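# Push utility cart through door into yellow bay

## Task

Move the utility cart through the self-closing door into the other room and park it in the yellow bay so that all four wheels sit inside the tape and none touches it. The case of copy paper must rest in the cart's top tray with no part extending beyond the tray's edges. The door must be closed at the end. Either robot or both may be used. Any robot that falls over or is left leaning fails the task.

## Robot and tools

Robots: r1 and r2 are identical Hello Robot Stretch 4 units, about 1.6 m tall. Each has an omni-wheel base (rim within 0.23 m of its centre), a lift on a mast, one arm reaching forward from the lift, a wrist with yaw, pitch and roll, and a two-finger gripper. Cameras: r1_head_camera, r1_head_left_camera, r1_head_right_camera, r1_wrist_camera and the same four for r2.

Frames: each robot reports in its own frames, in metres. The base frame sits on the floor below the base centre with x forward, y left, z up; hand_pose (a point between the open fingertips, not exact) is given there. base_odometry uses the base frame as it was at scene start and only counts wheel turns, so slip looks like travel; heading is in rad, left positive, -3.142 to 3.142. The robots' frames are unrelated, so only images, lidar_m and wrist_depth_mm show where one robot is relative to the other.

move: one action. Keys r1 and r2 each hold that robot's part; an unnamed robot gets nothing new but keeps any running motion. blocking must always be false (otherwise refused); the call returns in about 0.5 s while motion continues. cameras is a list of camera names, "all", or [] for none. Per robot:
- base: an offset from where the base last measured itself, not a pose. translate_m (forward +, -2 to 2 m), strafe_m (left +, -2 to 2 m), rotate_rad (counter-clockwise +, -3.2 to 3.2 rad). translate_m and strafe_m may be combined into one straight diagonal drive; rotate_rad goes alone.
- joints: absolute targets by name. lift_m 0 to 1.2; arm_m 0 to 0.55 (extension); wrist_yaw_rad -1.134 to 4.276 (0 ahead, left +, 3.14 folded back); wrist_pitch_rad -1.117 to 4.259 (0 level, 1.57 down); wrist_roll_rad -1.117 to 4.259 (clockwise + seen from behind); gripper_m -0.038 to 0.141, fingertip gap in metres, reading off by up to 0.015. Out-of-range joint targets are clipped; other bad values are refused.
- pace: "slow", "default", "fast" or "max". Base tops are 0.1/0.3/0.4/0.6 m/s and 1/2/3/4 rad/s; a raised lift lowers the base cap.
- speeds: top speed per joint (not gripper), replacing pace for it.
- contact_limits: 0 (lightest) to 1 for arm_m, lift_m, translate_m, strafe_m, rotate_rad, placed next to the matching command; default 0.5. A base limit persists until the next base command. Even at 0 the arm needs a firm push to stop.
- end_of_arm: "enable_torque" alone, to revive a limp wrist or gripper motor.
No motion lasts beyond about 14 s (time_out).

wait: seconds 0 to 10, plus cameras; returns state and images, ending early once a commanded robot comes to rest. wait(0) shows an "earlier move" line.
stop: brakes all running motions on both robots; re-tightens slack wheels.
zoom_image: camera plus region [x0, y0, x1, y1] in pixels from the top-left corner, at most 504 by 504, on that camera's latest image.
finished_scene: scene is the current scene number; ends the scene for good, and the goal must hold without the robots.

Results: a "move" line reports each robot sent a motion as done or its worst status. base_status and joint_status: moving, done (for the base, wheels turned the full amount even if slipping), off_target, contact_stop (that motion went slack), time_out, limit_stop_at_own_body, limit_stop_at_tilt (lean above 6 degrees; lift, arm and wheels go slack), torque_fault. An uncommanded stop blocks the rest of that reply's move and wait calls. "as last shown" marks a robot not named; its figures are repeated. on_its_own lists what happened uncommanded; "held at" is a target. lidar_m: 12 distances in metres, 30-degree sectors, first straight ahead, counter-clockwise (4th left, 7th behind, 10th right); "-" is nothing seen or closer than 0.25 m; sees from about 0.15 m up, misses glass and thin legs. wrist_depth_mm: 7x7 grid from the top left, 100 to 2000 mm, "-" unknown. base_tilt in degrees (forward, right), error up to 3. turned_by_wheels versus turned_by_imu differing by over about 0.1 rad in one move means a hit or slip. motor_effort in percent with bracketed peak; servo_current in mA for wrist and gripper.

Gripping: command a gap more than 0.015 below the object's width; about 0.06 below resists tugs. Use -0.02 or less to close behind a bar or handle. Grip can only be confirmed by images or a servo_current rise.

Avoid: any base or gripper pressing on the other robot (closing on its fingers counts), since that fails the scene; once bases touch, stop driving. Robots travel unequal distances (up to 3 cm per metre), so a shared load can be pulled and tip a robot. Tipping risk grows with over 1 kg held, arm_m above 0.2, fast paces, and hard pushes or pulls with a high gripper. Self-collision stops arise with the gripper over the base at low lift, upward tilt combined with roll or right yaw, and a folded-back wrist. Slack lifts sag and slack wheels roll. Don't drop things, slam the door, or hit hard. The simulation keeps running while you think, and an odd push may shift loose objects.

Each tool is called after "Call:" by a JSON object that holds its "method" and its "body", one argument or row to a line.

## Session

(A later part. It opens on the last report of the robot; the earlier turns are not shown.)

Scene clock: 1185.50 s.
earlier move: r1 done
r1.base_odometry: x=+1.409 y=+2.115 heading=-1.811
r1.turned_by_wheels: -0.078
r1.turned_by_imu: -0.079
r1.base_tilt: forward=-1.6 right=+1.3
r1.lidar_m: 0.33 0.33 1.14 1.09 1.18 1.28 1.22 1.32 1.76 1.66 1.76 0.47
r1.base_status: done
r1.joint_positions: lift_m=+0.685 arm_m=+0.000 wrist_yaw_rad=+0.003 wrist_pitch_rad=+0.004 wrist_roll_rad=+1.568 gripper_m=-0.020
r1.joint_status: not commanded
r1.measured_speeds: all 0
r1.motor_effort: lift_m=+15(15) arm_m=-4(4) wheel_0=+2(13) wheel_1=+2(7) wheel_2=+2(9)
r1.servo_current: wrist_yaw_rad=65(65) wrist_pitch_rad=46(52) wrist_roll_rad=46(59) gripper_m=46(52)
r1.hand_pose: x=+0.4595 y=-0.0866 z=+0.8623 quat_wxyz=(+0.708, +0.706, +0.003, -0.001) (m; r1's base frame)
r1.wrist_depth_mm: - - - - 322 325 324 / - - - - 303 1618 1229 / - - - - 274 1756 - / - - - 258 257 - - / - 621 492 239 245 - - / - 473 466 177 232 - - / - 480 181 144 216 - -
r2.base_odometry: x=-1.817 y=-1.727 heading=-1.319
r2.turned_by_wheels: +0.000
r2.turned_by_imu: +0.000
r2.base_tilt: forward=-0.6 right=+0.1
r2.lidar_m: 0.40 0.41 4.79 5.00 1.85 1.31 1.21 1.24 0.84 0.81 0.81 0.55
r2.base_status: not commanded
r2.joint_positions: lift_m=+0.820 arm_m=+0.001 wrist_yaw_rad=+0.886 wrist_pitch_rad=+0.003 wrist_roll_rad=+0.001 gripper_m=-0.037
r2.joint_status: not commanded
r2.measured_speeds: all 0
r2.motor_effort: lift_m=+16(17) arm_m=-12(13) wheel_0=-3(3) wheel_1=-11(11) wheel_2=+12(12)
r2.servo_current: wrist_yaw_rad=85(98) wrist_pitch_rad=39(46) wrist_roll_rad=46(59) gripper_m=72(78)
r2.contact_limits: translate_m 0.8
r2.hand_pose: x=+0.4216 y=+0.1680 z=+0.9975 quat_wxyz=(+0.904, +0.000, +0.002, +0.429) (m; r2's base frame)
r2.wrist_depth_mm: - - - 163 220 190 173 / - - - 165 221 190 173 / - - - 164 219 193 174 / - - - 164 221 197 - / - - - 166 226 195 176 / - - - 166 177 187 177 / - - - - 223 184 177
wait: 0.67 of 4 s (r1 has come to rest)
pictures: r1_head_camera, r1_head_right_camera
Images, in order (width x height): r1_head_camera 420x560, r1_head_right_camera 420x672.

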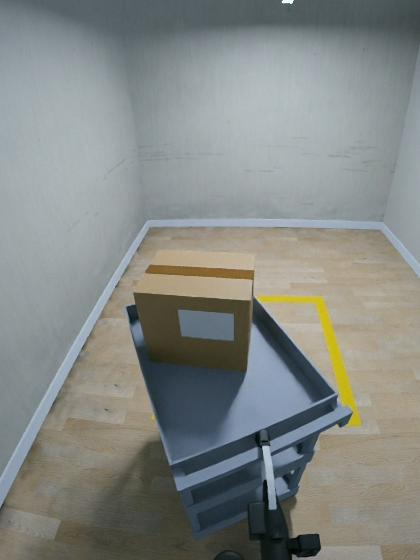

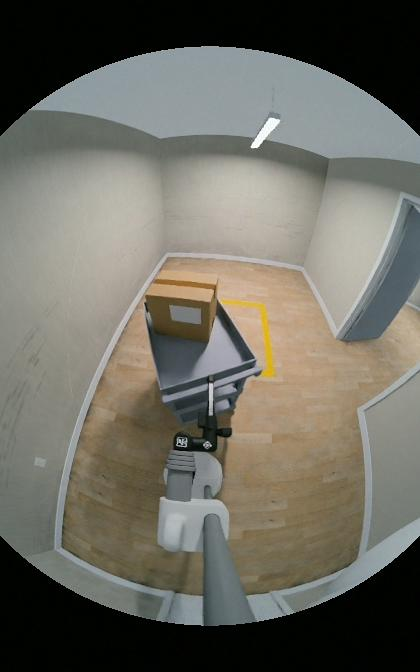

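Call:
{"method": "move", "body": {
  "blocking": false,
  "r1": {"base":{"translate_m":0.06,"strafe_m":0.4},"pace":"slow"},
  "cameras": []
}}

Call:
{"method": "wait", "body": {
  "seconds": 8,
  "cameras": []
}}

Call:
{"method": "move", "body": {
  "blocking": false,
  "r1": {"base":{"rotate_rad":-0.2},"pace":"slow"},
  "cameras": []
}}

Call:
{"method": "wait", "body": {
  "seconds": 4,
  "cameras": []
}}

Call:
{"method": "move", "body": {
  "blocking": false,
  "r1": {"base":{"translate_m":0.02,"strafe_m":0.23},"pace":"slow"},
  "cameras": []
}}

Call:
{"method": "wait", "body": {
  "seconds": 8,
  "cameras": ["r1_head_camera","r1_head_right_camera"]
}}

Scene clock: 1201.03 s.
move: r1 moving
r1.base_odometry: x=+1.421 y=+2.110 heading=-1.811
r1.turned_by_wheels: +0.000
r1.turned_by_imu: -0.001
r1.base_tilt: forward=-1.6 right=+1.3
r1.lidar_m: 0.32 0.29 1.12 1.09 1.15 1.30 1.22 1.32 1.74 1.66 1.78 0.47
r1.base_status: translate_m moving; strafe_m moving
r1.joint_positions: lift_m=+0.685 arm_m=+0.000 wrist_yaw_rad=+0.003 wrist_pitch_rad=+0.004 wrist_roll_rad=+1.568 gripper_m=-0.020
r1.joint_status: not commanded
r1.measured_speeds: translate_m=+0.008 strafe_m=+0.052 rotate_rad=-0.003 lift_m=+0.000 arm_m=+0.000 wrist_yaw_rad=+0.000 wrist_pitch_rad=+0.000 wrist_roll_rad=+0.000
r1.motor_effort: lift_m=+15(15) arm_m=-4(4) wheel_0=-8(9) wheel_1=+6(8) wheel_2=-3(3)
r1.servo_current: wrist_yaw_rad=39(65) wrist_pitch_rad=39(52) wrist_roll_rad=46(59) gripper_m=52(52)
r1.hand_pose: x=+0.4595 y=-0.0866 z=+0.8623 quat_wxyz=(+0.708, +0.706, +0.003, -0.001) (m; r1's base frame)
r1.wrist_depth_mm: - - - - 329 1430 332 / - - - - 310 1430 1160 / - - - - 286 1808 - / - - - 260 262 - - / - - 521 239 245 - - / - 469 459 177 231 - - / - 473 180 143 216 - -
r2: as last shown
r2.lidar_m: 0.42 0.40 4.75 4.99 1.87 1.30 1.21 1.22 0.85 0.79 0.82 0.54
r2.motor_effort: lift_m=+17(17) arm_m=-12(13) wheel_0=-3(3) wheel_1=-10(10) wheel_2=+12(12)
r2.servo_current: wrist_yaw_rad=91(91) wrist_pitch_rad=46(46) wrist_roll_rad=46(52) gripper_m=78(78)
r2.contact_limits: translate_m 0.8
r2.wrist_depth_mm: - - - 163 220 190 173 / - - - 165 221 191 173 / - - - 164 220 192 174 / - - - 165 221 197 - / - - - 165 225 194 177 / - - - 166 176 188 177 / - - - - 224 184 177
pictures: none
No camera images: "cameras" was empty.

Scene clock: 1205.80 s.
earlier move: r1 done
r1.base_odometry: x=+1.783 y=+1.962 heading=-1.811
r1.turned_by_wheels: +0.000
r1.turned_by_imu: +0.001
r1.base_tilt: forward=-1.6 right=+1.3
r1.lidar_m: 0.38 0.37 0.70 0.68 0.73 1.10 1.29 1.34 2.04 2.07 2.60 0.42
r1.base_status: done
r1.joint_positions: lift_m=+0.685 arm_m=+0.000 wrist_yaw_rad=-0.004 wrist_pitch_rad=+0.004 wrist_roll_rad=+1.568 gripper_m=-0.020
r1.joint_status: not commanded
r1.measured_speeds: all 0
r1.motor_effort: lift_m=+15(15) arm_m=+4(4) wheel_0=-5(13) wheel_1=+3(8) wheel_2=-4(9)
r1.servo_current: wrist_yaw_rad=46(85) wrist_pitch_rad=39(59) wrist_roll_rad=46(65) gripper_m=46(52)
r1.hand_pose: x=+0.4589 y=-0.0886 z=+0.8623 quat_wxyz=(+0.708, +0.706, +0.000, -0.003) (m; r1's base frame)
r1.wrist_depth_mm: - - - 255 254 1661 1205 / - - - 250 250 1708 - / - - - 243 245 831 - / - 549 480 238 240 - - / - 488 484 177 236 - - / - - 504 176 231 - - / - 535 181 138 227 - -
r2.base_odometry: x=-1.817 y=-1.727 heading=-1.319
r2.turned_by_wheels: +0.000
r2.turned_by_imu: +0.001
r2.base_tilt: forward=-0.6 right=+0.1
r2.lidar_m: 0.42 0.40 4.80 5.00 1.87 1.31 1.21 1.23 0.85 0.78 0.82 0.54
r2.base_status: not commanded
r2.joint_positions: lift_m=+0.820 arm_m=+0.001 wrist_yaw_rad=+0.886 wrist_pitch_rad=+0.003 wrist_roll_rad=+0.001 gripper_m=-0.037
r2.joint_status: not commanded
r2.measured_speeds: all 0
r2.motor_effort: lift_m=+17(17) arm_m=-13(13) wheel_0=-3(3) wheel_1=-10(10) wheel_2=+12(12)
r2.servo_current: wrist_yaw_rad=85(98) wrist_pitch_rad=39(46) wrist_roll_rad=39(65) gripper_m=85(85)
r2.contact_limits: translate_m 0.8
r2.hand_pose: x=+0.4216 y=+0.1680 z=+0.9975 quat_wxyz=(+0.904, +0.000, +0.002, +0.429) (m; r2's base frame)
r2.wrist_depth_mm: - - - 164 220 190 172 / - - - 165 221 190 173 / - - - 164 220 193 175 / - - - 165 220 197 - / - - - 166 226 194 177 / - - - 166 177 189 177 / - - - - 223 185 178
wait: 4.77 of 8 s (r1 has come to rest)
pictures: none
No camera images: "cameras" was empty.

Scene clock: 1206.30 s.
move: r1 moving
r1.base_odometry: x=+1.783 y=+1.961 heading=-1.933
r1.turned_by_wheels: -0.121
r1.turned_by_imu: -0.122
r1.base_tilt: forward=-1.6 right=+1.3
r1.lidar_m: 0.36 0.35 0.75 0.70 0.72 0.97 1.28 1.30 1.74 2.04 2.13 0.43
r1.base_status: rotate_rad moving
r1.joint_positions: lift_m=+0.685 arm_m=+0.000 wrist_yaw_rad=+0.008 wrist_pitch_rad=+0.004 wrist_roll_rad=+1.568 gripper_m=-0.020
r1.joint_status: not commanded
r1.measured_speeds: translate_m=+0.001 strafe_m=+0.001 rotate_rad=-0.419 lift_m=+0.000 arm_m=+0.000 wrist_yaw_rad=+0.015 wrist_pitch_rad=+0.000 wrist_roll_rad=+0.000
r1.motor_effort: lift_m=+15(15) arm_m=+3(4) wheel_0=+11(12) wheel_1=+2(6) wheel_2=+10(10)
r1.servo_current: wrist_yaw_rad=72(72) wrist_pitch_rad=46(52) wrist_roll_rad=59(65) gripper_m=46(52)
r1.hand_pose: x=+0.4599 y=-0.0852 z=+0.8623 quat_wxyz=(+0.708, +0.706, +0.004, +0.001) (m; r1's base frame)
r1.wrist_depth_mm: - - - 262 267 1537 1205 / - - - 257 257 1618 1281 / - - - 250 251 - - / - - 544 242 245 - - / - 473 473 180 239 - - / - - 488 178 233 - - / - 549 178 137 224 - -
r2: as last shown
r2.turned_by_imu: +0.000
r2.lidar_m: 0.44 0.38 4.79 4.99 1.89 1.32 1.20 1.22 0.86 0.81 0.83 0.54
r2.motor_effort: lift_m=+17(17) arm_m=-12(13) wheel_0=-3(3) wheel_1=-10(10) wheel_2=+11(12)
r2.servo_current: wrist_yaw_rad=85(91) wrist_pitch_rad=46(46) wrist_roll_rad=46(52) gripper_m=78(85)
r2.contact_limits: translate_m 0.8
r2.wrist_depth_mm: - - - 163 220 190 172 / - - - 165 221 190 174 / - - - 165 219 192 175 / - - - 165 220 197 - / - - - 165 225 195 177 / - - - 166 177 187 177 / - - - - 224 184 178
pictures: none
No camera images: "cameras" was empty.

Scene clock: 1206.97 s.
earlier move: r1 done
r1.base_odometry: x=+1.783 y=+1.962 heading=-2.011
r1.turned_by_wheels: -0.078
r1.turned_by_imu: -0.079
r1.base_tilt: forward=-1.6 right=+1.3
r1.lidar_m: 0.32 0.35 0.77 0.69 0.70 0.88 1.28 1.30 1.63 2.07 2.10 0.47
r1.base_status: done
r1.joint_positions: lift_m=+0.685 arm_m=+0.000 wrist_yaw_rad=+0.003 wrist_pitch_rad=+0.004 wrist_roll_rad=+1.568 gripper_m=-0.020
r1.joint_status: not commanded
r1.measured_speeds: all 0
r1.motor_effort: lift_m=+15(15) arm_m=-3(4) wheel_0=+3(12) wheel_1=+2(6) wheel_2=+1(10)
r1.servo_current: wrist_yaw_rad=33(72) wrist_pitch_rad=46(52) wrist_roll_rad=39(65) gripper_m=39(52)
r1.hand_pose: x=+0.4595 y=-0.0866 z=+0.8623 quat_wxyz=(+0.708, +0.706, +0.003, -0.001) (m; r1's base frame)
r1.wrist_depth_mm: - - - - 317 319 322 / - - - - 297 1661 1205 / - - - - 272 1708 - / - - - 256 257 - - / - 585 480 237 243 - - / - 473 466 177 232 - - / - 480 180 145 216 - -
r2.base_odometry: x=-1.817 y=-1.727 heading=-1.319
r2.turned_by_wheels: +0.000
r2.turned_by_imu: +0.000
r2.base_tilt: forward=-0.6 right=+0.0
r2.lidar_m: 0.42 0.41 4.78 4.99 1.85 1.29 1.22 1.24 0.86 0.79 0.83 0.52
r2.base_status: not commanded
r2.joint_positions: lift_m=+0.820 arm_m=+0.001 wrist_yaw_rad=+0.886 wrist_pitch_rad=+0.003 wrist_roll_rad=+0.001 gripper_m=-0.037
r2.joint_status: not commanded
r2.measured_speeds: all 0
r2.motor_effort: lift_m=+16(17) arm_m=-12(13) wheel_0=-3(3) wheel_1=-10(10) wheel_2=+12(12)
r2.servo_current: wrist_yaw_rad=85(91) wrist_pitch_rad=39(46) wrist_roll_rad=46(52) gripper_m=72(85)
r2.contact_limits: translate_m 0.8
r2.hand_pose: x=+0.4216 y=+0.1680 z=+0.9975 quat_wxyz=(+0.904, +0.000, +0.002, +0.429) (m; r2's base frame)
r2.wrist_depth_mm: - - - 164 220 190 173 / - - - 165 221 191 173 / - - - 164 220 193 174 / - - - 164 220 196 - / - - - 165 226 195 176 / - - - 166 177 187 177 / - - - - 223 184 177
wait: 0.67 of 4 s (r1 has come to rest)
pictures: none
No camera images: "cameras" was empty.

Scene clock: 1207.47 s.
move: r1 moving
r1.base_odometry: x=+1.795 y=+1.955 heading=-2.011
r1.turned_by_wheels: +0.000
r1.turned_by_imu: +0.000
r1.base_tilt: forward=-1.6 right=+1.3
r1.lidar_m: 0.32 0.33 0.76 0.68 0.69 0.87 1.28 1.30 1.64 2.08 2.11 0.47
r1.base_status: translate_m moving; strafe_m moving
r1.joint_positions: lift_m=+0.685 arm_m=+0.000 wrist_yaw_rad=+0.003 wrist_pitch_rad=+0.004 wrist_roll_rad=+1.568 gripper_m=-0.020
r1.joint_status: not commanded
r1.measured_speeds: translate_m=+0.004 strafe_m=+0.055 rotate_rad=+0.000 lift_m=+0.000 arm_m=+0.000 wrist_yaw_rad=+0.000 wrist_pitch_rad=+0.000 wrist_roll_rad=+0.000
r1.motor_effort: lift_m=+15(15) arm_m=-4(4) wheel_0=-6(8) wheel_1=+5(9) wheel_2=-1(3)
r1.servo_current: wrist_yaw_rad=52(59) wrist_pitch_rad=46(46) wrist_roll_rad=52(65) gripper_m=46(46)
r1.hand_pose: x=+0.4595 y=-0.0866 z=+0.8623 quat_wxyz=(+0.708, +0.706, +0.003, -0.001) (m; r1's base frame)
r1.wrist_depth_mm: - - - - 317 327 1098 / - - - - 303 1618 1205 / - - - - 276 1708 - / - - - 258 260 - - / - - 508 238 245 - - / - 469 462 176 229 - - / - 477 180 143 216 - -
r2: as last shown
r2.lidar_m: 0.44 0.42 4.73 4.99 1.84 1.30 1.21 1.20 0.85 0.81 0.82 0.56
r2.motor_effort: lift_m=+17(17) arm_m=-12(12) wheel_0=-3(3) wheel_1=-10(10) wheel_2=+12(12)
r2.servo_current: wrist_yaw_rad=91(91) wrist_pitch_rad=33(46) wrist_roll_rad=52(59) gripper_m=78(85)
r2.contact_limits: translate_m 0.8
r2.wrist_depth_mm: - - - 163 220 190 173 / - - - 165 222 191 173 / - - - 164 220 193 175 / - - - 164 220 197 - / - - - 166 226 195 176 / - - - 166 177 187 177 / - - - - 224 183 177
pictures: none
No camera images: "cameras" was empty.

Scene clock: 1210.47 s.
earlier move: r1 done
r1.base_odometry: x=+1.982 y=+1.846 heading=-2.012
r1.turned_by_wheels: +0.000
r1.turned_by_imu: +0.000
r1.base_tilt: forward=-1.6 right=+1.3
r1.lidar_m: 0.34 0.36 0.53 0.47 0.49 0.61 1.32 1.34 1.71 2.28 2.33 0.46
r1.base_status: done
r1.joint_positions: lift_m=+0.685 arm_m=+0.000 wrist_yaw_rad=-0.004 wrist_pitch_rad=+0.004 wrist_roll_rad=+1.568 gripper_m=-0.020
r1.joint_status: not commanded
r1.measured_speeds: all 0
r1.motor_effort: lift_m=+15(15) arm_m=+4(4) wheel_0=-5(12) wheel_1=+2(9) wheel_2=-5(9)
r1.servo_current: wrist_yaw_rad=59(72) wrist_pitch_rad=39(52) wrist_roll_rad=65(72) gripper_m=39(52)
r1.hand_pose: x=+0.4589 y=-0.0886 z=+0.8623 quat_wxyz=(+0.708, +0.706, +0.000, -0.003) (m; r1's base frame)
r1.wrist_depth_mm: - - - - 289 298 310 / - - - 264 267 1756 1255 / - - - 258 257 - - / - - 591 247 247 - - / - 469 462 181 239 - - / - 500 477 176 229 - - / - - 179 147 221 - -
r2.base_odometry: x=-1.817 y=-1.727 heading=-1.319
r2.turned_by_wheels: +0.000
r2.turned_by_imu: +0.000
r2.base_tilt: forward=-0.6 right=+0.1
r2.lidar_m: 0.40 0.41 4.81 4.99 1.88 1.30 1.22 1.22 0.87 0.80 0.83 0.53
r2.base_status: not commanded
r2.joint_positions: lift_m=+0.820 arm_m=+0.001 wrist_yaw_rad=+0.886 wrist_pitch_rad=+0.003 wrist_roll_rad=+0.001 gripper_m=-0.037
r2.joint_status: not commanded
r2.measured_speeds: all 0
r2.motor_effort: lift_m=+17(17) arm_m=-12(13) wheel_0=-2(3) wheel_1=-10(10) wheel_2=+12(12)
r2.servo_current: wrist_yaw_rad=72(98) wrist_pitch_rad=46(52) wrist_roll_rad=59(59) gripper_m=78(85)
r2.contact_limits: translate_m 0.8
r2.hand_pose: x=+0.4216 y=+0.1680 z=+0.9975 quat_wxyz=(+0.904, +0.000, +0.002, +0.429) (m; r2's base frame)
r2.wrist_depth_mm: - - - 163 220 189 172 / - - - 164 222 190 173 / - - - 164 219 192 175 / - - - 166 221 197 - / - - - 165 226 195 177 / - - - 166 177 187 177 / - - - - 224 184 178
wait: 3.00 of 8 s (r1 has come to rest)
pictures: r1_head_camera, r1_head_right_camera
Images, in order (width x height): r1_head_camera 420x560, r1_head_right_camera 420x672.

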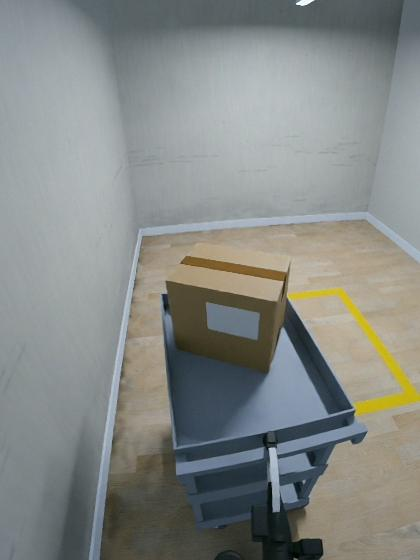

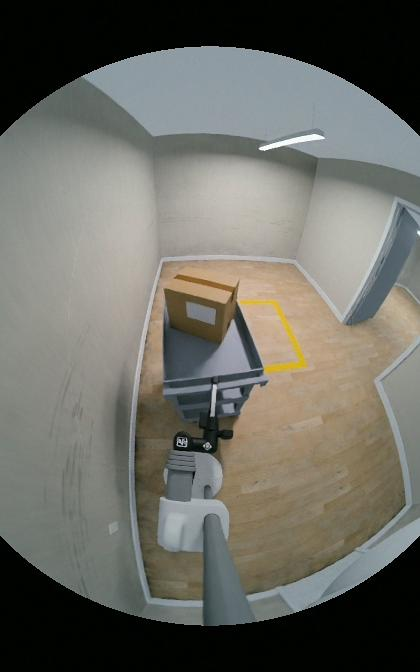

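Call:
{"method": "move", "body": {
  "blocking": false,
  "r1": {"base":{"translate_m":-0.05,"strafe_m":-0.5},"pace":"slow"},
  "cameras": []
}}

Call:
{"method": "wait", "body": {
  "seconds": 8,
  "cameras": []
}}

Call:
{"method": "move", "body": {
  "blocking": false,
  "r1": {"base":{"rotate_rad":0.45},"pace":"slow"},
  "cameras": []
}}

Call:
{"method": "wait", "body": {
  "seconds": 4,
  "cameras": ["r1_head_right_camera"]
}}

Call:
{"method": "move", "body": {
  "blocking": false,
  "r1": {"base":{"translate_m":-0.55},"pace":"slow"},
  "cameras": []
}}

Call:
{"method": "wait", "body": {
  "seconds": 9,
  "cameras": ["r1_head_camera","r1_head_right_camera"]
}}

Scene clock: 1230.63 s.
move: r1 moving
r1.base_odometry: x=+1.971 y=+1.852 heading=-2.011
r1.turned_by_wheels: +0.000
r1.turned_by_imu: +0.000
r1.base_tilt: forward=-1.6 right=+1.2
r1.lidar_m: 0.35 0.33 0.53 0.48 0.48 0.63 1.31 1.37 1.71 2.27 2.31 0.42
r1.base_status: translate_m moving; strafe_m moving
r1.joint_positions: lift_m=+0.685 arm_m=+0.000 wrist_yaw_rad=-0.003 wrist_pitch_rad=+0.004 wrist_roll_rad=+1.568 gripper_m=-0.020
r1.joint_status: not commanded
r1.measured_speeds: translate_m=-0.004 strafe_m=-0.052 rotate_rad=-0.002 lift_m=+0.000 arm_m=+0.000 wrist_yaw_rad=+0.000 wrist_pitch_rad=+0.000 wrist_roll_rad=+0.000
r1.motor_effort: lift_m=+14(15) arm_m=+4(4) wheel_0=+10(10) wheel_1=-3(7) wheel_2=+2(4)
r1.servo_current: wrist_yaw_rad=39(65) wrist_pitch_rad=46(52) wrist_roll_rad=52(72) gripper_m=46(52)
r1.hand_pose: x=+0.4590 y=-0.0882 z=+0.8623 quat_wxyz=(+0.708, +0.706, +0.001, -0.003) (m; r1's base frame)
r1.wrist_depth_mm: - - - - 285 298 309 / - - - 263 265 1708 1229 / - - - 255 256 - - / - - 569 246 246 - - / - 477 469 181 239 - - / - 496 484 176 231 - - / - - 180 147 222 - -
r2: as last shown
r2.lidar_m: 0.45 0.40 4.79 5.00 1.87 1.30 1.21 1.22 0.84 0.78 0.82 0.53
r2.motor_effort: lift_m=+17(17) arm_m=-12(12) wheel_0=-3(3) wheel_1=-10(10) wheel_2=+12(12)
r2.servo_current: wrist_yaw_rad=65(85) wrist_pitch_rad=39(46) wrist_roll_rad=46(52) gripper_m=72(78)
r2.contact_limits: translate_m 0.8
r2.wrist_depth_mm: - - - 163 220 190 172 / - - - 165 221 191 173 / - - - 164 219 192 174 / - - - 164 220 197 - / - - - 165 226 194 177 / - - - 167 177 187 177 / - - - - 224 185 177
pictures: none
No camera images: "cameras" was empty.

Scene clock: 1236.37 s.
earlier move: r1 done
r1.base_odometry: x=+1.551 y=+2.104 heading=-2.011
r1.turned_by_wheels: +0.000
r1.turned_by_imu: +0.001
r1.base_tilt: forward=-1.6 right=+1.2
r1.lidar_m: 0.25 0.26 0.68 0.96 0.98 1.24 1.21 1.21 1.55 1.81 1.81 0.56
r1.base_status: done
r1.joint_positions: lift_m=+0.685 arm_m=+0.000 wrist_yaw_rad=+0.014 wrist_pitch_rad=+0.005 wrist_roll_rad=+1.568 gripper_m=-0.020
r1.joint_status: not commanded
r1.measured_speeds: all 0
r1.motor_effort: lift_m=+15(16) arm_m=+4(4) wheel_0=+5(16) wheel_1=-1(7) wheel_2=+5(11)
r1.servo_current: wrist_yaw_rad=85(104) wrist_pitch_rad=46(52) wrist_roll_rad=59(72) gripper_m=46(59)
r1.hand_pose: x=+0.4605 y=-0.0833 z=+0.8620 quat_wxyz=(+0.708, +0.706, +0.007, +0.003) (m; r1's base frame)
r1.wrist_depth_mm: - - - - - 1708 1255 / - - - - - 1756 1205 / - - - 373 - 1661 1205 / - - - - 397 413 404 / - - - - 314 1756 1281 / - - - 173 241 1661 - / - - 178 - 177 - -
r2.base_odometry: x=-1.817 y=-1.727 heading=-1.319
r2.turned_by_wheels: +0.000
r2.turned_by_imu: +0.001
r2.base_tilt: forward=-0.6 right=+0.1
r2.lidar_m: 0.44 0.39 4.76 5.00 1.83 1.32 1.23 1.23 0.86 0.80 0.83 0.54
r2.base_status: not commanded
r2.joint_positions: lift_m=+0.820 arm_m=+0.001 wrist_yaw_rad=+0.886 wrist_pitch_rad=+0.003 wrist_roll_rad=+0.001 gripper_m=-0.037
r2.joint_status: not commanded
r2.measured_speeds: all 0
r2.motor_effort: lift_m=+16(17) arm_m=-12(13) wheel_0=-2(3) wheel_1=-10(11) wheel_2=+11(12)
r2.servo_current: wrist_yaw_rad=72(98) wrist_pitch_rad=39(52) wrist_roll_rad=33(59) gripper_m=78(85)
r2.contact_limits: translate_m 0.8
r2.hand_pose: x=+0.4216 y=+0.1680 z=+0.9975 quat_wxyz=(+0.904, +0.000, +0.002, +0.429) (m; r2's base frame)
r2.wrist_depth_mm: - - - 164 220 191 172 / - - - 165 222 191 173 / - - - 164 220 193 175 / - - - 165 221 197 - / - - - 165 227 195 176 / - - - 166 176 188 177 / - - - - 224 184 178
wait: 5.73 of 8 s (r1 has come to rest)
pictures: none
No camera images: "cameras" was empty.

Scene clock: 1236.87 s.
move: r1 moving
r1.base_odometry: x=+1.551 y=+2.104 heading=-1.887
r1.turned_by_wheels: +0.124
r1.turned_by_imu: +0.124
r1.base_tilt: forward=-1.6 right=+1.3
r1.lidar_m: 0.25 0.30 1.01 0.96 0.98 1.29 1.21 1.27 1.77 1.80 1.88 0.52
r1.base_status: rotate_rad moving
r1.joint_positions: lift_m=+0.685 arm_m=+0.000 wrist_yaw_rad=-0.007 wrist_pitch_rad=+0.005 wrist_roll_rad=+1.568 gripper_m=-0.020
r1.joint_status: not commanded
r1.measured_speeds: translate_m=-0.002 strafe_m=-0.001 rotate_rad=+0.484 lift_m=+0.000 arm_m=+0.000 wrist_yaw_rad=-0.082 wrist_pitch_rad=+0.000 wrist_roll_rad=+0.000
r1.motor_effort: lift_m=+16(16) arm_m=+4(4) wheel_0=-12(12) wheel_1=-4(5) wheel_2=-12(12)
r1.servo_current: wrist_yaw_rad=59(98) wrist_pitch_rad=39(52) wrist_roll_rad=39(59) gripper_m=46(52)
r1.hand_pose: x=+0.4587 y=-0.0894 z=+0.8620 quat_wxyz=(+0.708, +0.706, -0.001, -0.004) (m; r1's base frame)
r1.wrist_depth_mm: - - - - - 1661 1182 / - - - - - 1863 1255 / - - - 373 - 1576 1160 / - - - - 389 1537 439 / - - - 258 279 1756 - / - - 204 - 228 1618 - / - - 185 - 179 128 -
r2: as last shown
r2.turned_by_imu: +0.000
r2.base_tilt: forward=-0.6 right=+0.0
r2.lidar_m: 0.41 0.41 4.75 5.00 1.84 1.32 1.21 1.24 0.85 0.79 0.84 0.55
r2.motor_effort: lift_m=+17(17) arm_m=-12(13) wheel_0=-3(3) wheel_1=-10(10) wheel_2=+12(12)
r2.servo_current: wrist_yaw_rad=78(98) wrist_pitch_rad=46(46) wrist_roll_rad=46(52) gripper_m=72(85)
r2.contact_limits: translate_m 0.8
r2.wrist_depth_mm: - - - 163 220 190 173 / - - - 164 221 191 172 / - - - 164 220 193 174 / - - - 165 220 196 - / - - - 166 226 195 176 / - - - 166 177 187 177 / - - - - 225 185 177
pictures: none
No camera images: "cameras" was empty.

Scene clock: 1238.07 s.
earlier move: r1 done
r1.base_odometry: x=+1.551 y=+2.104 heading=-1.561
r1.turned_by_wheels: +0.326
r1.turned_by_imu: +0.326
r1.base_tilt: forward=-1.6 right=+1.3
r1.lidar_m: 0.32 0.31 0.96 0.96 1.17 1.20 1.19 1.46 1.82 1.83 2.47 0.47
r1.base_status: done
r1.joint_positions: lift_m=+0.685 arm_m=+0.000 wrist_yaw_rad=+0.003 wrist_pitch_rad=+0.005 wrist_roll_rad=+1.568 gripper_m=-0.020
r1.joint_status: not commanded
r1.measured_speeds: all 0
r1.motor_effort: lift_m=+16(16) arm_m=-4(4) wheel_0=-4(17) wheel_1=-4(8) wheel_2=-1(16)
r1.servo_current: wrist_yaw_rad=33(98) wrist_pitch_rad=46(52) wrist_roll_rad=46(65) gripper_m=46(52)
r1.hand_pose: x=+0.4595 y=-0.0866 z=+0.8620 quat_wxyz=(+0.708, +0.706, +0.003, -0.001) (m; r1's base frame)
r1.wrist_depth_mm: - - - 271 - 1863 1205 / - - - - 327 336 340 / - - - - 291 1756 1255 / - - - 262 262 1921 - / - - 634 241 249 - - / - 459 455 183 233 - - / - 455 180 145 213 - -
r2.base_odometry: x=-1.817 y=-1.727 heading=-1.319
r2.turned_by_wheels: +0.000
r2.turned_by_imu: +0.000
r2.base_tilt: forward=-0.6 right=+0.0
r2.lidar_m: 0.43 0.39 4.80 5.02 1.85 1.30 1.23 1.23 0.85 0.79 0.84 0.56
r2.base_status: not commanded
r2.joint_positions: lift_m=+0.820 arm_m=+0.001 wrist_yaw_rad=+0.886 wrist_pitch_rad=+0.003 wrist_roll_rad=+0.001 gripper_m=-0.037
r2.joint_status: not commanded
r2.measured_speeds: all 0
r2.motor_effort: lift_m=+16(17) arm_m=-12(13) wheel_0=-3(3) wheel_1=-10(10) wheel_2=+12(12)
r2.servo_current: wrist_yaw_rad=78(98) wrist_pitch_rad=39(52) wrist_roll_rad=52(65) gripper_m=72(85)
r2.contact_limits: translate_m 0.8
r2.hand_pose: x=+0.4216 y=+0.1680 z=+0.9975 quat_wxyz=(+0.904, +0.000, +0.002, +0.429) (m; r2's base frame)
r2.wrist_depth_mm: - - - 163 220 190 172 / - - - 164 220 191 173 / - - - 164 219 193 175 / - - - 164 221 197 - / - - - 166 225 195 177 / - - - 167 177 188 177 / - - - - 224 183 177
wait: 1.20 of 4 s (r1 has come to rest)
pictures: r1_head_right_camera
Images, in order (width x height): r1_head_right_camera 420x672.

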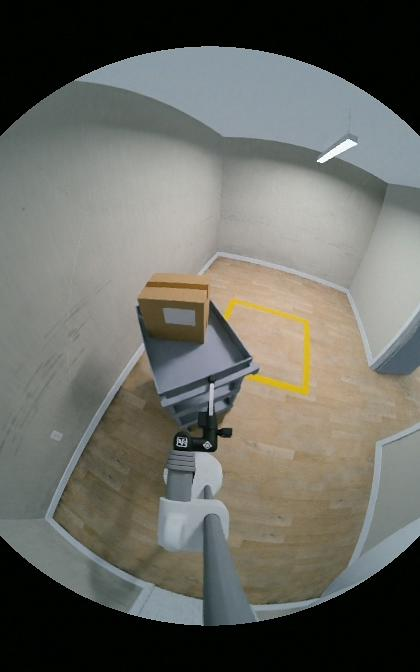

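Scene clock: 1238.57 s.
move: r1 moving
r1.base_odometry: x=+1.551 y=+2.116 heading=-1.561
r1.turned_by_wheels: +0.000
r1.turned_by_imu: +0.000
r1.base_tilt: forward=-1.6 right=+1.3
r1.lidar_m: 0.31 0.32 0.96 0.95 1.17 1.20 1.17 1.45 1.82 1.83 2.48 0.43
r1.base_status: translate_m moving
r1.joint_positions: lift_m=+0.685 arm_m=+0.000 wrist_yaw_rad=+0.003 wrist_pitch_rad=+0.005 wrist_roll_rad=+1.568 gripper_m=-0.020
r1.joint_status: not commanded
r1.measured_speeds: translate_m=-0.048 strafe_m=+0.000 rotate_rad=+0.003 lift_m=+0.000 arm_m=+0.000 wrist_yaw_rad=+0.000 wrist_pitch_rad=+0.000 wrist_roll_rad=+0.000
r1.motor_effort: lift_m=+16(16) arm_m=-3(4) wheel_0=-7(7) wheel_1=-6(7) wheel_2=+8(9)
r1.servo_current: wrist_yaw_rad=52(65) wrist_pitch_rad=46(52) wrist_roll_rad=52(59) gripper_m=46(46)
r1.hand_pose: x=+0.4595 y=-0.0866 z=+0.8620 quat_wxyz=(+0.708, +0.706, +0.003, -0.001) (m; r1's base frame)
r1.wrist_depth_mm: - - - 268 - 1576 1205 / - - - - 324 338 338 / - - - - 287 1756 1281 / - - - 263 260 1863 - / - - 603 241 248 - - / - 459 455 178 233 - - / - 466 180 143 214 - -
r2: as last shown
r2.lidar_m: 0.42 0.39 4.79 5.00 1.87 1.26 1.21 1.24 0.84 0.80 0.83 0.55
r2.motor_effort: lift_m=+17(17) arm_m=-12(13) wheel_0=-3(3) wheel_1=-10(10) wheel_2=+12(12)
r2.servo_current: wrist_yaw_rad=78(85) wrist_pitch_rad=39(46) wrist_roll_rad=52(59) gripper_m=78(78)
r2.contact_limits: translate_m 0.8
r2.wrist_depth_mm: - - - 163 220 190 172 / - - - 165 221 191 173 / - - - 164 219 193 174 / - - - 165 220 198 - / - - - 166 225 195 176 / - - - 166 177 188 177 / - - - - 224 184 177
pictures: none
No camera images: "cameras" was empty.

Scene clock: 1244.83 s.
earlier move: r1 done
r1.base_odometry: x=+1.546 y=+2.653 heading=-1.562
r1.turned_by_wheels: +0.000
r1.turned_by_imu: +0.001
r1.base_tilt: forward=-1.6 right=+1.2
r1.lidar_m: 0.37 0.37 1.13 1.14 0.79 0.64 0.66 0.83 1.63 1.66 1.97 0.43
r1.base_status: done
r1.joint_positions: lift_m=+0.685 arm_m=+0.000 wrist_yaw_rad=+0.003 wrist_pitch_rad=+0.005 wrist_roll_rad=+1.568 gripper_m=-0.020
r1.joint_status: not commanded
r1.measured_speeds: all 0
r1.motor_effort: lift_m=+16(16) arm_m=-4(4) wheel_0=-3(7) wheel_1=-3(7) wheel_2=+4(11)
r1.servo_current: wrist_yaw_rad=46(65) wrist_pitch_rad=39(52) wrist_roll_rad=33(72) gripper_m=46(52)
r1.hand_pose: x=+0.4595 y=-0.0866 z=+0.8620 quat_wxyz=(+0.708, +0.706, +0.003, -0.001) (m; r1's base frame)
r1.wrist_depth_mm: - - - 248 247 1708 1205 / - - - 244 244 1708 - / - - 654 239 241 - - / - 496 469 237 238 - - / - 500 484 176 236 - - / - 544 508 179 234 - - / - 138 180 134 230 - -
r2.base_odometry: x=-1.817 y=-1.727 heading=-1.319
r2.turned_by_wheels: +0.000
r2.turned_by_imu: +0.001
r2.base_tilt: forward=-0.6 right=+0.0
r2.lidar_m: 0.41 0.39 4.77 5.01 1.83 1.30 1.22 1.26 0.86 0.80 0.84 0.54
r2.base_status: not commanded
r2.joint_positions: lift_m=+0.820 arm_m=+0.001 wrist_yaw_rad=+0.886 wrist_pitch_rad=+0.003 wrist_roll_rad=+0.001 gripper_m=-0.037
r2.joint_status: not commanded
r2.measured_speeds: all 0
r2.motor_effort: lift_m=+17(17) arm_m=-12(13) wheel_0=-3(3) wheel_1=-9(10) wheel_2=+12(12)
r2.servo_current: wrist_yaw_rad=85(98) wrist_pitch_rad=39(52) wrist_roll_rad=39(59) gripper_m=72(85)
r2.contact_limits: translate_m 0.8
r2.hand_pose: x=+0.4216 y=+0.1680 z=+0.9975 quat_wxyz=(+0.904, +0.000, +0.002, +0.429) (m; r2's base frame)
r2.wrist_depth_mm: - - - 163 219 190 172 / - - - 165 221 191 173 / - - - 164 220 193 174 / - - - 165 221 196 - / - - - 166 227 195 176 / - - - 167 177 188 176 / - - - - 224 185 177
wait: 6.27 of 9 s (r1 has come to rest)
pictures: r1_head_camera, r1_head_right_camera
Images, in order (width x height): r1_head_camera 420x560, r1_head_right_camera 420x672.

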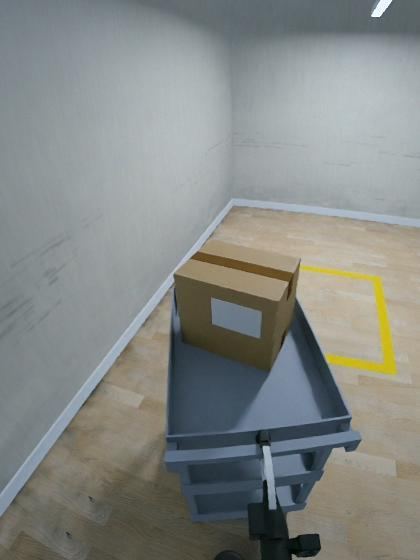

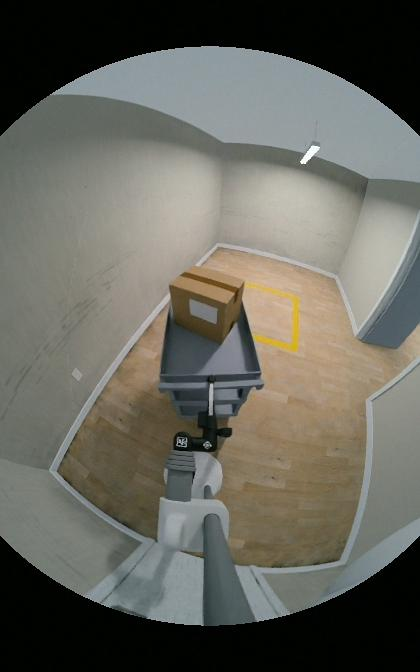

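Call:
{"method": "move", "body": {
  "blocking": false,
  "r1": {"base":{"translate_m":0.05,"strafe_m":0.6},"pace":"slow"},
  "cameras": []
}}

Call:
{"method": "wait", "body": {
  "seconds": 9,
  "cameras": []
}}

Call:
{"method": "move", "body": {
  "blocking": false,
  "r1": {"base":{"rotate_rad":-0.4},"pace":"slow"},
  "cameras": []
}}

Call:
{"method": "wait", "body": {
  "seconds": 4,
  "cameras": ["r1_head_camera","r1_head_right_camera"]
}}

Scene clock: 1254.87 s.
move: r1 moving
r1.base_odometry: x=+1.560 y=+2.652 heading=-1.562
r1.turned_by_wheels: +0.000
r1.turned_by_imu: +0.000
r1.base_tilt: forward=-1.6 right=+1.3
r1.lidar_m: 0.36 0.40 1.12 1.12 0.79 0.66 0.65 0.86 1.65 1.68 1.99 0.43
r1.base_status: translate_m moving; strafe_m moving
r1.joint_positions: lift_m=+0.685 arm_m=+0.000 wrist_yaw_rad=+0.003 wrist_pitch_rad=+0.005 wrist_roll_rad=+1.568 gripper_m=-0.020
r1.joint_status: not commanded
r1.measured_speeds: translate_m=+0.004 strafe_m=+0.053 rotate_rad=-0.001 lift_m=+0.000 arm_m=+0.000 wrist_yaw_rad=+0.000 wrist_pitch_rad=+0.000 wrist_roll_rad=+0.000
r1.motor_effort: lift_m=+16(16) arm_m=-4(4) wheel_0=-7(8) wheel_1=+5(6) wheel_2=+0(4)
r1.servo_current: wrist_yaw_rad=59(59) wrist_pitch_rad=46(52) wrist_roll_rad=39(59) gripper_m=46(52)
r1.hand_pose: x=+0.4595 y=-0.0866 z=+0.8620 quat_wxyz=(+0.708, +0.706, +0.003, -0.001) (m; r1's base frame)
r1.wrist_depth_mm: - - - 252 253 1618 1205 / - - - 249 248 1661 1281 / - - - 243 244 842 - / - 554 484 240 240 - - / - 492 484 178 237 - - / - 539 504 179 234 - - / - 138 181 134 228 - -
r2: as last shown
r2.turned_by_imu: +0.000
r2.lidar_m: 0.43 0.39 4.79 5.01 1.86 1.29 1.21 1.22 0.85 0.79 0.84 0.53
r2.motor_effort: lift_m=+17(17) arm_m=-12(13) wheel_0=-3(3) wheel_1=-10(10) wheel_2=+12(12)
r2.servo_current: wrist_yaw_rad=78(91) wrist_pitch_rad=33(46) wrist_roll_rad=52(52) gripper_m=78(78)
r2.contact_limits: translate_m 0.8
r2.wrist_depth_mm: - - - 164 220 190 173 / - - - 165 221 191 173 / - - - 164 219 193 174 / - - - 165 220 197 - / - - - 166 226 195 177 / - - - 166 177 188 177 / - - - - 224 184 177
pictures: none
No camera images: "cameras" was empty.

Scene clock: 1261.57 s.
earlier move: r1 done
r1.base_odometry: x=+2.146 y=+2.609 heading=-1.562
r1.turned_by_wheels: +0.000
r1.turned_by_imu: +0.001
r1.base_tilt: forward=-1.6 right=+1.3
r1.lidar_m: 0.45 0.65 0.55 0.55 0.65 0.56 0.57 0.69 1.29 2.26 0.38 0.33
r1.base_status: done
r1.joint_positions: lift_m=+0.685 arm_m=+0.000 wrist_yaw_rad=-0.004 wrist_pitch_rad=+0.005 wrist_roll_rad=+1.568 gripper_m=-0.020
r1.joint_status: not commanded
r1.measured_speeds: all 0
r1.motor_effort: lift_m=+16(16) arm_m=+4(4) wheel_0=-5(12) wheel_1=+1(8) wheel_2=-3(8)
r1.servo_current: wrist_yaw_rad=26(72) wrist_pitch_rad=46(52) wrist_roll_rad=59(78) gripper_m=39(52)
r1.hand_pose: x=+0.4589 y=-0.0886 z=+0.8620 quat_wxyz=(+0.708, +0.706, +0.000, -0.003) (m; r1's base frame)
r1.wrist_depth_mm: - 368 366 - - 130 - / - 459 462 - 144 145 - / - - - - 163 163 - / - - - 104 188 597 - / - - - 112 218 1464 517 / - - 181 - 181 - - / - 133 157 - 178 373 379
r2.base_odometry: x=-1.817 y=-1.727 heading=-1.319
r2.turned_by_wheels: +0.000
r2.turned_by_imu: +0.001
r2.base_tilt: forward=-0.6 right=+0.1
r2.lidar_m: 0.46 0.40 4.78 5.00 1.86 1.30 1.22 1.22 0.86 0.80 0.84 0.55
r2.base_status: not commanded
r2.joint_positions: lift_m=+0.820 arm_m=+0.001 wrist_yaw_rad=+0.886 wrist_pitch_rad=+0.003 wrist_roll_rad=+0.001 gripper_m=-0.037
r2.joint_status: not commanded
r2.measured_speeds: all 0
r2.motor_effort: lift_m=+17(17) arm_m=-12(13) wheel_0=-2(3) wheel_1=-10(11) wheel_2=+11(12)
r2.servo_current: wrist_yaw_rad=72(98) wrist_pitch_rad=46(52) wrist_roll_rad=39(65) gripper_m=72(85)
r2.contact_limits: translate_m 0.8
r2.hand_pose: x=+0.4216 y=+0.1680 z=+0.9975 quat_wxyz=(+0.904, +0.000, +0.002, +0.429) (m; r2's base frame)
r2.wrist_depth_mm: - - - 163 220 190 172 / - - - 165 221 190 173 / - - - 164 220 193 174 / - - - 165 220 197 - / - - - 165 226 195 176 / - - - 167 177 188 177 / - - - - 224 185 177
wait: 6.70 of 9 s (r1 has come to rest)
pictures: none
No camera images: "cameras" was empty.

Scene clock: 1262.07 s.
move: r1 moving
r1.base_odometry: x=+2.146 y=+2.609 heading=-1.686
r1.turned_by_wheels: -0.124
r1.turned_by_imu: -0.124
r1.base_tilt: forward=-1.6 right=+1.3
r1.lidar_m: 0.44 0.68 0.56 0.54 0.63 0.58 0.56 0.64 1.03 2.24 2.50 0.32
r1.base_status: rotate_rad moving
r1.joint_positions: lift_m=+0.685 arm_m=+0.000 wrist_yaw_rad=+0.006 wrist_pitch_rad=+0.005 wrist_roll_rad=+1.568 gripper_m=-0.020
r1.joint_status: not commanded
r1.measured_speeds: translate_m=+0.000 strafe_m=-0.001 rotate_rad=-0.478 lift_m=+0.000 arm_m=+0.000 wrist_yaw_rad=+0.044 wrist_pitch_rad=+0.000 wrist_roll_rad=+0.000
r1.motor_effort: lift_m=+15(16) arm_m=+4(4) wheel_0=+12(13) wheel_1=+8(8) wheel_2=+8(8)
r1.servo_current: wrist_yaw_rad=52(65) wrist_pitch_rad=52(52) wrist_roll_rad=33(59) gripper_m=52(52)
r1.hand_pose: x=+0.4598 y=-0.0857 z=+0.8620 quat_wxyz=(+0.708, +0.706, +0.004, +0.000) (m; r1's base frame)
r1.wrist_depth_mm: 366 345 347 - - 137 - / - 421 430 - 145 149 - / - - 564 - 166 167 - / - - - 106 186 597 - / - - - 118 213 1537 - / - - 181 - 234 - - / - - 164 148 163 127 370
r2: as last shown
r2.turned_by_imu: +0.000
r2.base_tilt: forward=-0.6 right=+0.0
r2.lidar_m: 0.42 0.40 4.78 5.01 1.89 1.31 1.22 1.23 0.86 0.79 0.83 0.54
r2.motor_effort: lift_m=+17(17) arm_m=-12(13) wheel_0=-3(3) wheel_1=-10(10) wheel_2=+12(12)
r2.servo_current: wrist_yaw_rad=85(91) wrist_pitch_rad=46(46) wrist_roll_rad=46(59) gripper_m=78(78)
r2.contact_limits: translate_m 0.8
r2.wrist_depth_mm: - - - 164 220 191 172 / - - - 165 223 190 173 / - - - 164 219 192 174 / - - - 165 220 197 - / - - - 165 226 195 176 / - - - 166 177 188 177 / - - - - 224 185 178
pictures: none
No camera images: "cameras" was empty.

Scene clock: 1263.13 s.
earlier move: r1 done
r1.base_odometry: x=+2.146 y=+2.609 heading=-1.962
r1.turned_by_wheels: -0.276
r1.turned_by_imu: -0.277
r1.base_tilt: forward=-1.6 right=+1.3
r1.lidar_m: 0.39 0.45 0.58 0.53 0.55 0.61 0.56 0.59 0.74 1.77 2.27 0.41
r1.base_status: done
r1.joint_positions: lift_m=+0.685 arm_m=+0.000 wrist_yaw_rad=+0.003 wrist_pitch_rad=+0.005 wrist_roll_rad=+1.568 gripper_m=-0.020
r1.joint_status: not commanded
r1.measured_speeds: all 0
r1.motor_effort: lift_m=+16(16) arm_m=-4(4) wheel_0=+5(16) wheel_1=+2(8) wheel_2=-1(10)
r1.servo_current: wrist_yaw_rad=46(65) wrist_pitch_rad=52(52) wrist_roll_rad=65(72) gripper_m=46(59)
r1.hand_pose: x=+0.4595 y=-0.0866 z=+0.8620 quat_wxyz=(+0.708, +0.706, +0.003, -0.001) (m; r1's base frame)
r1.wrist_depth_mm: - - - - 206 1576 - / - - 544 153 211 - - / - 445 445 157 217 - - / - 492 480 161 222 - - / - - 549 165 229 - - / - - 597 177 232 1708 - / - - 170 148 241 539 -
r2.base_odometry: x=-1.817 y=-1.727 heading=-1.319
r2.turned_by_wheels: +0.000
r2.turned_by_imu: +0.000
r2.base_tilt: forward=-0.6 right=+0.0
r2.lidar_m: 0.43 0.40 4.76 5.00 1.86 1.32 1.21 1.22 0.84 0.79 0.82 0.55
r2.base_status: not commanded
r2.joint_positions: lift_m=+0.820 arm_m=+0.001 wrist_yaw_rad=+0.886 wrist_pitch_rad=+0.003 wrist_roll_rad=+0.001 gripper_m=-0.037
r2.joint_status: not commanded
r2.measured_speeds: all 0
r2.motor_effort: lift_m=+17(17) arm_m=-12(13) wheel_0=-2(3) wheel_1=-10(10) wheel_2=+12(12)
r2.servo_current: wrist_yaw_rad=85(98) wrist_pitch_rad=46(46) wrist_roll_rad=46(59) gripper_m=72(85)
r2.contact_limits: translate_m 0.8
r2.hand_pose: x=+0.4216 y=+0.1680 z=+0.9975 quat_wxyz=(+0.904, +0.000, +0.002, +0.429) (m; r2's base frame)
r2.wrist_depth_mm: - - - 163 220 189 172 / - - - 165 221 191 173 / - - - 164 219 193 175 / - - - 165 220 197 - / - - - 165 225 195 177 / - - - 166 177 188 177 / - - - - 224 185 178
wait: 1.07 of 4 s (r1 has come to rest)
pictures: r1_head_camera, r1_head_right_camera
Images, in order (width x height): r1_head_camera 420x560, r1_head_right_camera 420x672.

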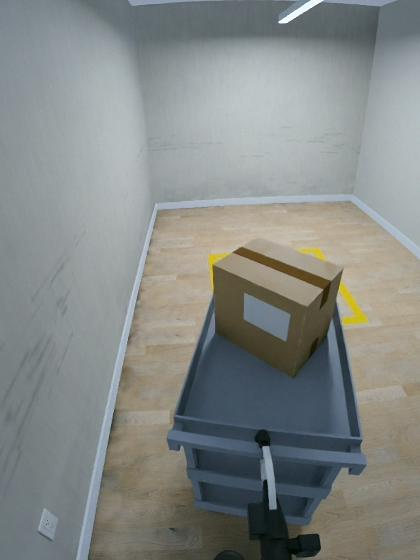

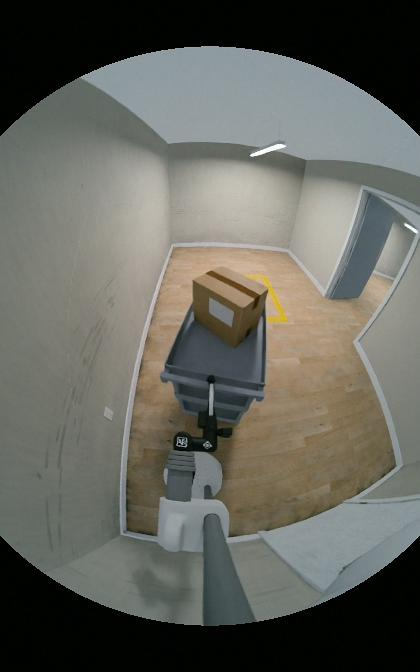

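Call:
{"method": "move", "body": {
  "blocking": false,
  "r1": {"base":{"translate_m":0.45,"strafe_m":0.06},"pace":"slow"},
  "cameras": []
}}

Call:
{"method": "wait", "body": {
  "seconds": 9,
  "cameras": ["r1_head_camera","r1_head_right_camera"]
}}

Scene clock: 1272.80 s.
move: r1 moving
r1.base_odometry: x=+2.143 y=+2.597 heading=-1.961
r1.turned_by_wheels: +0.000
r1.turned_by_imu: +0.000
r1.base_tilt: forward=-1.6 right=+1.3
r1.lidar_m: 0.38 0.44 0.58 0.55 0.57 0.63 0.57 0.60 0.75 1.81 2.29 0.41
r1.base_status: translate_m moving; strafe_m moving
r1.joint_positions: lift_m=+0.685 arm_m=+0.000 wrist_yaw_rad=+0.003 wrist_pitch_rad=+0.005 wrist_roll_rad=+1.568 gripper_m=-0.020
r1.joint_status: not commanded
r1.measured_speeds: translate_m=+0.048 strafe_m=+0.007 rotate_rad=-0.003 lift_m=+0.000 arm_m=+0.000 wrist_yaw_rad=+0.000 wrist_pitch_rad=+0.000 wrist_roll_rad=+0.000
r1.motor_effort: lift_m=+16(16) arm_m=+3(4) wheel_0=+8(9) wheel_1=+7(9) wheel_2=-8(8)
r1.servo_current: wrist_yaw_rad=39(59) wrist_pitch_rad=39(59) wrist_roll_rad=39(65) gripper_m=46(46)
r1.hand_pose: x=+0.4595 y=-0.0866 z=+0.8620 quat_wxyz=(+0.708, +0.706, +0.003, -0.001) (m; r1's base frame)
r1.wrist_depth_mm: - - - 149 206 1661 - / - - 535 153 211 - - / - 445 449 158 216 - - / - 484 477 161 222 - - / - - 549 165 229 - - / - - 609 177 232 1756 - / - - 170 148 240 544 -
r2: as last shown
r2.lidar_m: 0.42 0.37 4.79 5.00 1.89 1.28 1.22 1.21 0.86 0.80 0.83 0.55
r2.servo_current: wrist_yaw_rad=85(85) wrist_pitch_rad=39(46) wrist_roll_rad=46(52) gripper_m=78(78)
r2.contact_limits: translate_m 0.8
r2.wrist_depth_mm: - - - 163 219 191 172 / - - - 165 221 190 173 / - - - 164 219 193 174 / - - - 165 220 197 - / - - - 166 225 195 177 / - - - 166 177 188 177 / - - - - 224 183 177
pictures: none
No camera images: "cameras" was empty.

Scene clock: 1278.10 s.
earlier move: r1 done
r1.base_odometry: x=+2.030 y=+2.170 heading=-1.962
r1.turned_by_wheels: +0.000
r1.turned_by_imu: -0.002
r1.base_tilt: forward=-1.6 right=+1.3
r1.lidar_m: 0.42 0.85 0.55 0.53 0.53 0.71 1.01 1.05 1.35 2.24 2.30 0.38
r1.base_status: done
r1.joint_positions: lift_m=+0.685 arm_m=+0.000 wrist_yaw_rad=-0.002 wrist_pitch_rad=+0.005 wrist_roll_rad=+1.568 gripper_m=-0.020
r1.joint_status: not commanded
r1.measured_speeds: all 0
r1.motor_effort: lift_m=+16(16) arm_m=+4(4) wheel_0=+0(10) wheel_1=+2(9) wheel_2=-4(10)
r1.servo_current: wrist_yaw_rad=46(72) wrist_pitch_rad=46(59) wrist_roll_rad=52(65) gripper_m=46(52)
r1.hand_pose: x=+0.4591 y=-0.0880 z=+0.8620 quat_wxyz=(+0.708, +0.706, +0.001, -0.002) (m; r1's base frame)
r1.wrist_depth_mm: - 469 469 120 178 - - / - 413 415 - 188 - - / - 452 455 - 198 - - / - - 544 - 211 - - / - - - - 224 1756 - / - - - 169 182 1661 - / - - 179 145 179 1464 1308
r2.base_odometry: x=-1.817 y=-1.727 heading=-1.319
r2.turned_by_wheels: +0.000
r2.turned_by_imu: +0.001
r2.base_tilt: forward=-0.6 right=+0.1
r2.lidar_m: 0.42 0.41 4.78 4.99 1.86 1.29 1.22 1.24 0.87 0.81 0.84 0.54
r2.base_status: not commanded
r2.joint_positions: lift_m=+0.820 arm_m=+0.001 wrist_yaw_rad=+0.886 wrist_pitch_rad=+0.003 wrist_roll_rad=+0.001 gripper_m=-0.037
r2.joint_status: not commanded
r2.measured_speeds: all 0
r2.motor_effort: lift_m=+17(17) arm_m=-12(13) wheel_0=-3(3) wheel_1=-10(10) wheel_2=+11(12)
r2.servo_current: wrist_yaw_rad=78(98) wrist_pitch_rad=39(52) wrist_roll_rad=26(65) gripper_m=72(85)
r2.contact_limits: translate_m 0.8
r2.hand_pose: x=+0.4216 y=+0.1680 z=+0.9975 quat_wxyz=(+0.904, +0.000, +0.002, +0.429) (m; r2's base frame)
r2.wrist_depth_mm: - - - 163 220 190 173 / - - - 165 221 191 174 / - - - 165 220 193 175 / - - - 165 220 197 - / - - - 165 227 195 176 / - - - 167 176 188 177 / - - - - 224 185 177
wait: 5.30 of 9 s (r1 has come to rest)
pictures: r1_head_camera, r1_head_right_camera
Images, in order (width x height): r1_head_camera 420x560, r1_head_right_camera 420x672.

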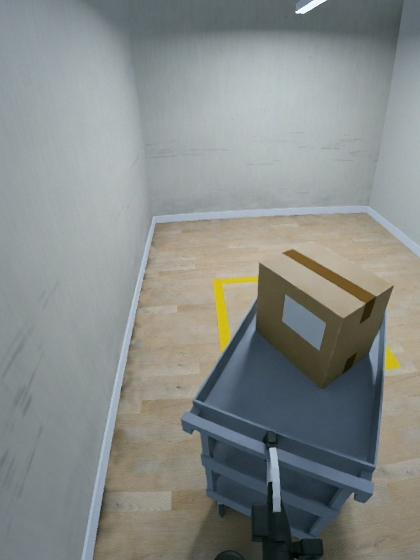

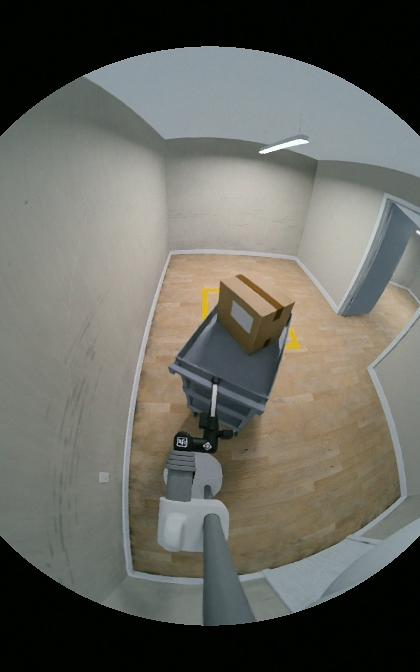

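Call:
{"method": "move", "body": {
  "blocking": false,
  "r1": {"base":{"translate_m":0.5,"strafe_m":-0.05},"pace":"slow"},
  "cameras": []
}}

Call:
{"method": "wait", "body": {
  "seconds": 9,
  "cameras": ["r1_head_camera","r1_head_right_camera"]
}}

Scene clock: 1283.50 s.
move: r1 moving
r1.base_odometry: x=+2.025 y=+2.159 heading=-1.962
r1.turned_by_wheels: +0.000
r1.turned_by_imu: +0.000
r1.base_tilt: forward=-1.6 right=+1.3
r1.lidar_m: 0.43 0.86 0.56 0.51 0.54 0.73 1.02 1.05 1.37 2.25 2.28 0.38
r1.base_status: translate_m moving; strafe_m moving
r1.joint_positions: lift_m=+0.685 arm_m=+0.000 wrist_yaw_rad=-0.002 wrist_pitch_rad=+0.005 wrist_roll_rad=+1.568 gripper_m=-0.020
r1.joint_status: not commanded
r1.measured_speeds: translate_m=+0.049 strafe_m=-0.005 rotate_rad=+0.002 lift_m=+0.000 arm_m=+0.000 wrist_yaw_rad=+0.000 wrist_pitch_rad=+0.000 wrist_roll_rad=+0.000
r1.motor_effort: lift_m=+15(16) arm_m=+4(4) wheel_0=+4(4) wheel_1=+4(5) wheel_2=-9(9)
r1.servo_current: wrist_yaw_rad=59(65) wrist_pitch_rad=52(52) wrist_roll_rad=39(65) gripper_m=46(46)
r1.hand_pose: x=+0.4591 y=-0.0880 z=+0.8620 quat_wxyz=(+0.708, +0.706, +0.001, -0.002) (m; r1's base frame)
r1.wrist_depth_mm: - 466 462 120 177 - - / - 407 413 - 186 - - / - 449 452 - 197 - - / - - 549 - 209 - - / - - - - 224 1756 - / - - - 171 233 1756 - / - - 179 145 180 1499 1281
r2: as last shown
r2.turned_by_imu: +0.000
r2.lidar_m: 0.37 0.38 4.76 5.00 1.86 1.32 1.21 1.22 0.83 0.81 0.85 0.55
r2.motor_effort: lift_m=+17(17) arm_m=-12(12) wheel_0=-3(3) wheel_1=-10(10) wheel_2=+12(12)
r2.servo_current: wrist_yaw_rad=72(91) wrist_pitch_rad=39(46) wrist_roll_rad=46(52) gripper_m=78(78)
r2.contact_limits: translate_m 0.8
r2.wrist_depth_mm: - - - 163 220 190 172 / - - - 165 221 190 173 / - - - 164 220 193 175 / - - - 165 220 197 - / - - - 166 226 195 177 / - - - 166 177 188 177 / - - - - 224 185 177
pictures: none
No camera images: "cameras" was empty.

Scene clock: 1289.30 s.
earlier move: r1 done
r1.base_odometry: x=+1.794 y=+1.727 heading=-1.961
r1.turned_by_wheels: +0.000
r1.turned_by_imu: +0.000
r1.base_tilt: forward=-1.6 right=+1.3
r1.lidar_m: 0.42 0.97 0.67 0.59 0.64 0.83 1.51 1.53 2.05 2.14 2.55 0.35
r1.base_status: done
r1.joint_positions: lift_m=+0.685 arm_m=+0.000 wrist_yaw_rad=-0.002 wrist_pitch_rad=+0.005 wrist_roll_rad=+1.568 gripper_m=-0.020
r1.joint_status: not commanded
r1.measured_speeds: all 0
r1.motor_effort: lift_m=+16(16) arm_m=+4(4) wheel_0=+5(10) wheel_1=+2(7) wheel_2=-1(9)
r1.servo_current: wrist_yaw_rad=46(72) wrist_pitch_rad=39(59) wrist_roll_rad=46(72) gripper_m=52(52)
r1.hand_pose: x=+0.4591 y=-0.0879 z=+0.8620 quat_wxyz=(+0.708, +0.706, +0.001, -0.002) (m; r1's base frame)
r1.wrist_depth_mm: - 377 379 - 154 154 - / - 399 407 106 167 167 - / - 525 500 112 182 - - / - - - - 200 - - / - - - - 220 1756 - / - - - - 234 1756 1308 / - - 180 140 161 1464 1281
r2.base_odometry: x=-1.817 y=-1.727 heading=-1.319
r2.turned_by_wheels: +0.000
r2.turned_by_imu: +0.001
r2.base_tilt: forward=-0.6 right=+0.0
r2.lidar_m: 0.42 0.38 4.77 5.01 1.88 1.32 1.22 1.22 0.85 0.80 0.83 0.55
r2.base_status: not commanded
r2.joint_positions: lift_m=+0.820 arm_m=+0.001 wrist_yaw_rad=+0.886 wrist_pitch_rad=+0.003 wrist_roll_rad=+0.001 gripper_m=-0.037
r2.joint_status: not commanded
r2.measured_speeds: all 0
r2.motor_effort: lift_m=+17(17) arm_m=-12(13) wheel_0=-2(3) wheel_1=-10(10) wheel_2=+11(12)
r2.servo_current: wrist_yaw_rad=78(98) wrist_pitch_rad=39(46) wrist_roll_rad=39(65) gripper_m=72(85)
r2.contact_limits: translate_m 0.8
r2.hand_pose: x=+0.4216 y=+0.1680 z=+0.9975 quat_wxyz=(+0.904, +0.000, +0.002, +0.429) (m; r2's base frame)
r2.wrist_depth_mm: - - - 163 220 190 172 / - - - 165 221 190 173 / - - - 165 220 193 175 / - - - 165 220 198 - / - - - 165 226 195 177 / - - - 166 177 188 177 / - - - - 224 184 177
wait: 5.80 of 9 s (r1 has come to rest)
pictures: r1_head_camera, r1_head_right_camera
Images, in order (width x height): r1_head_camera 420x560, r1_head_right_camera 420x672.

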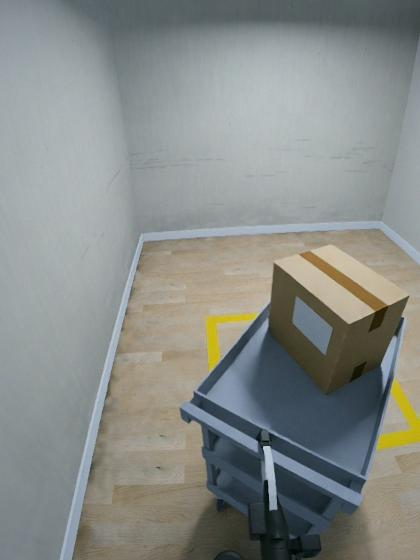

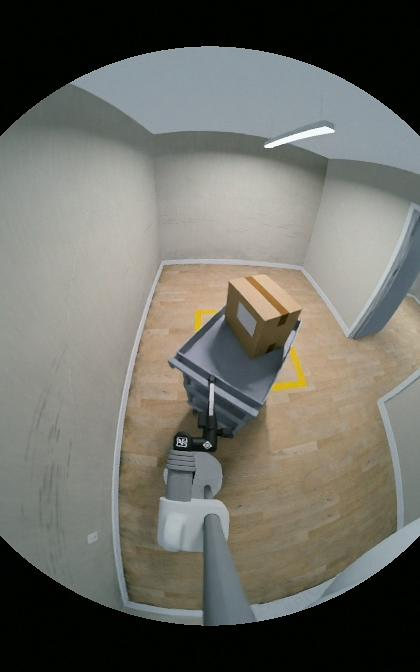

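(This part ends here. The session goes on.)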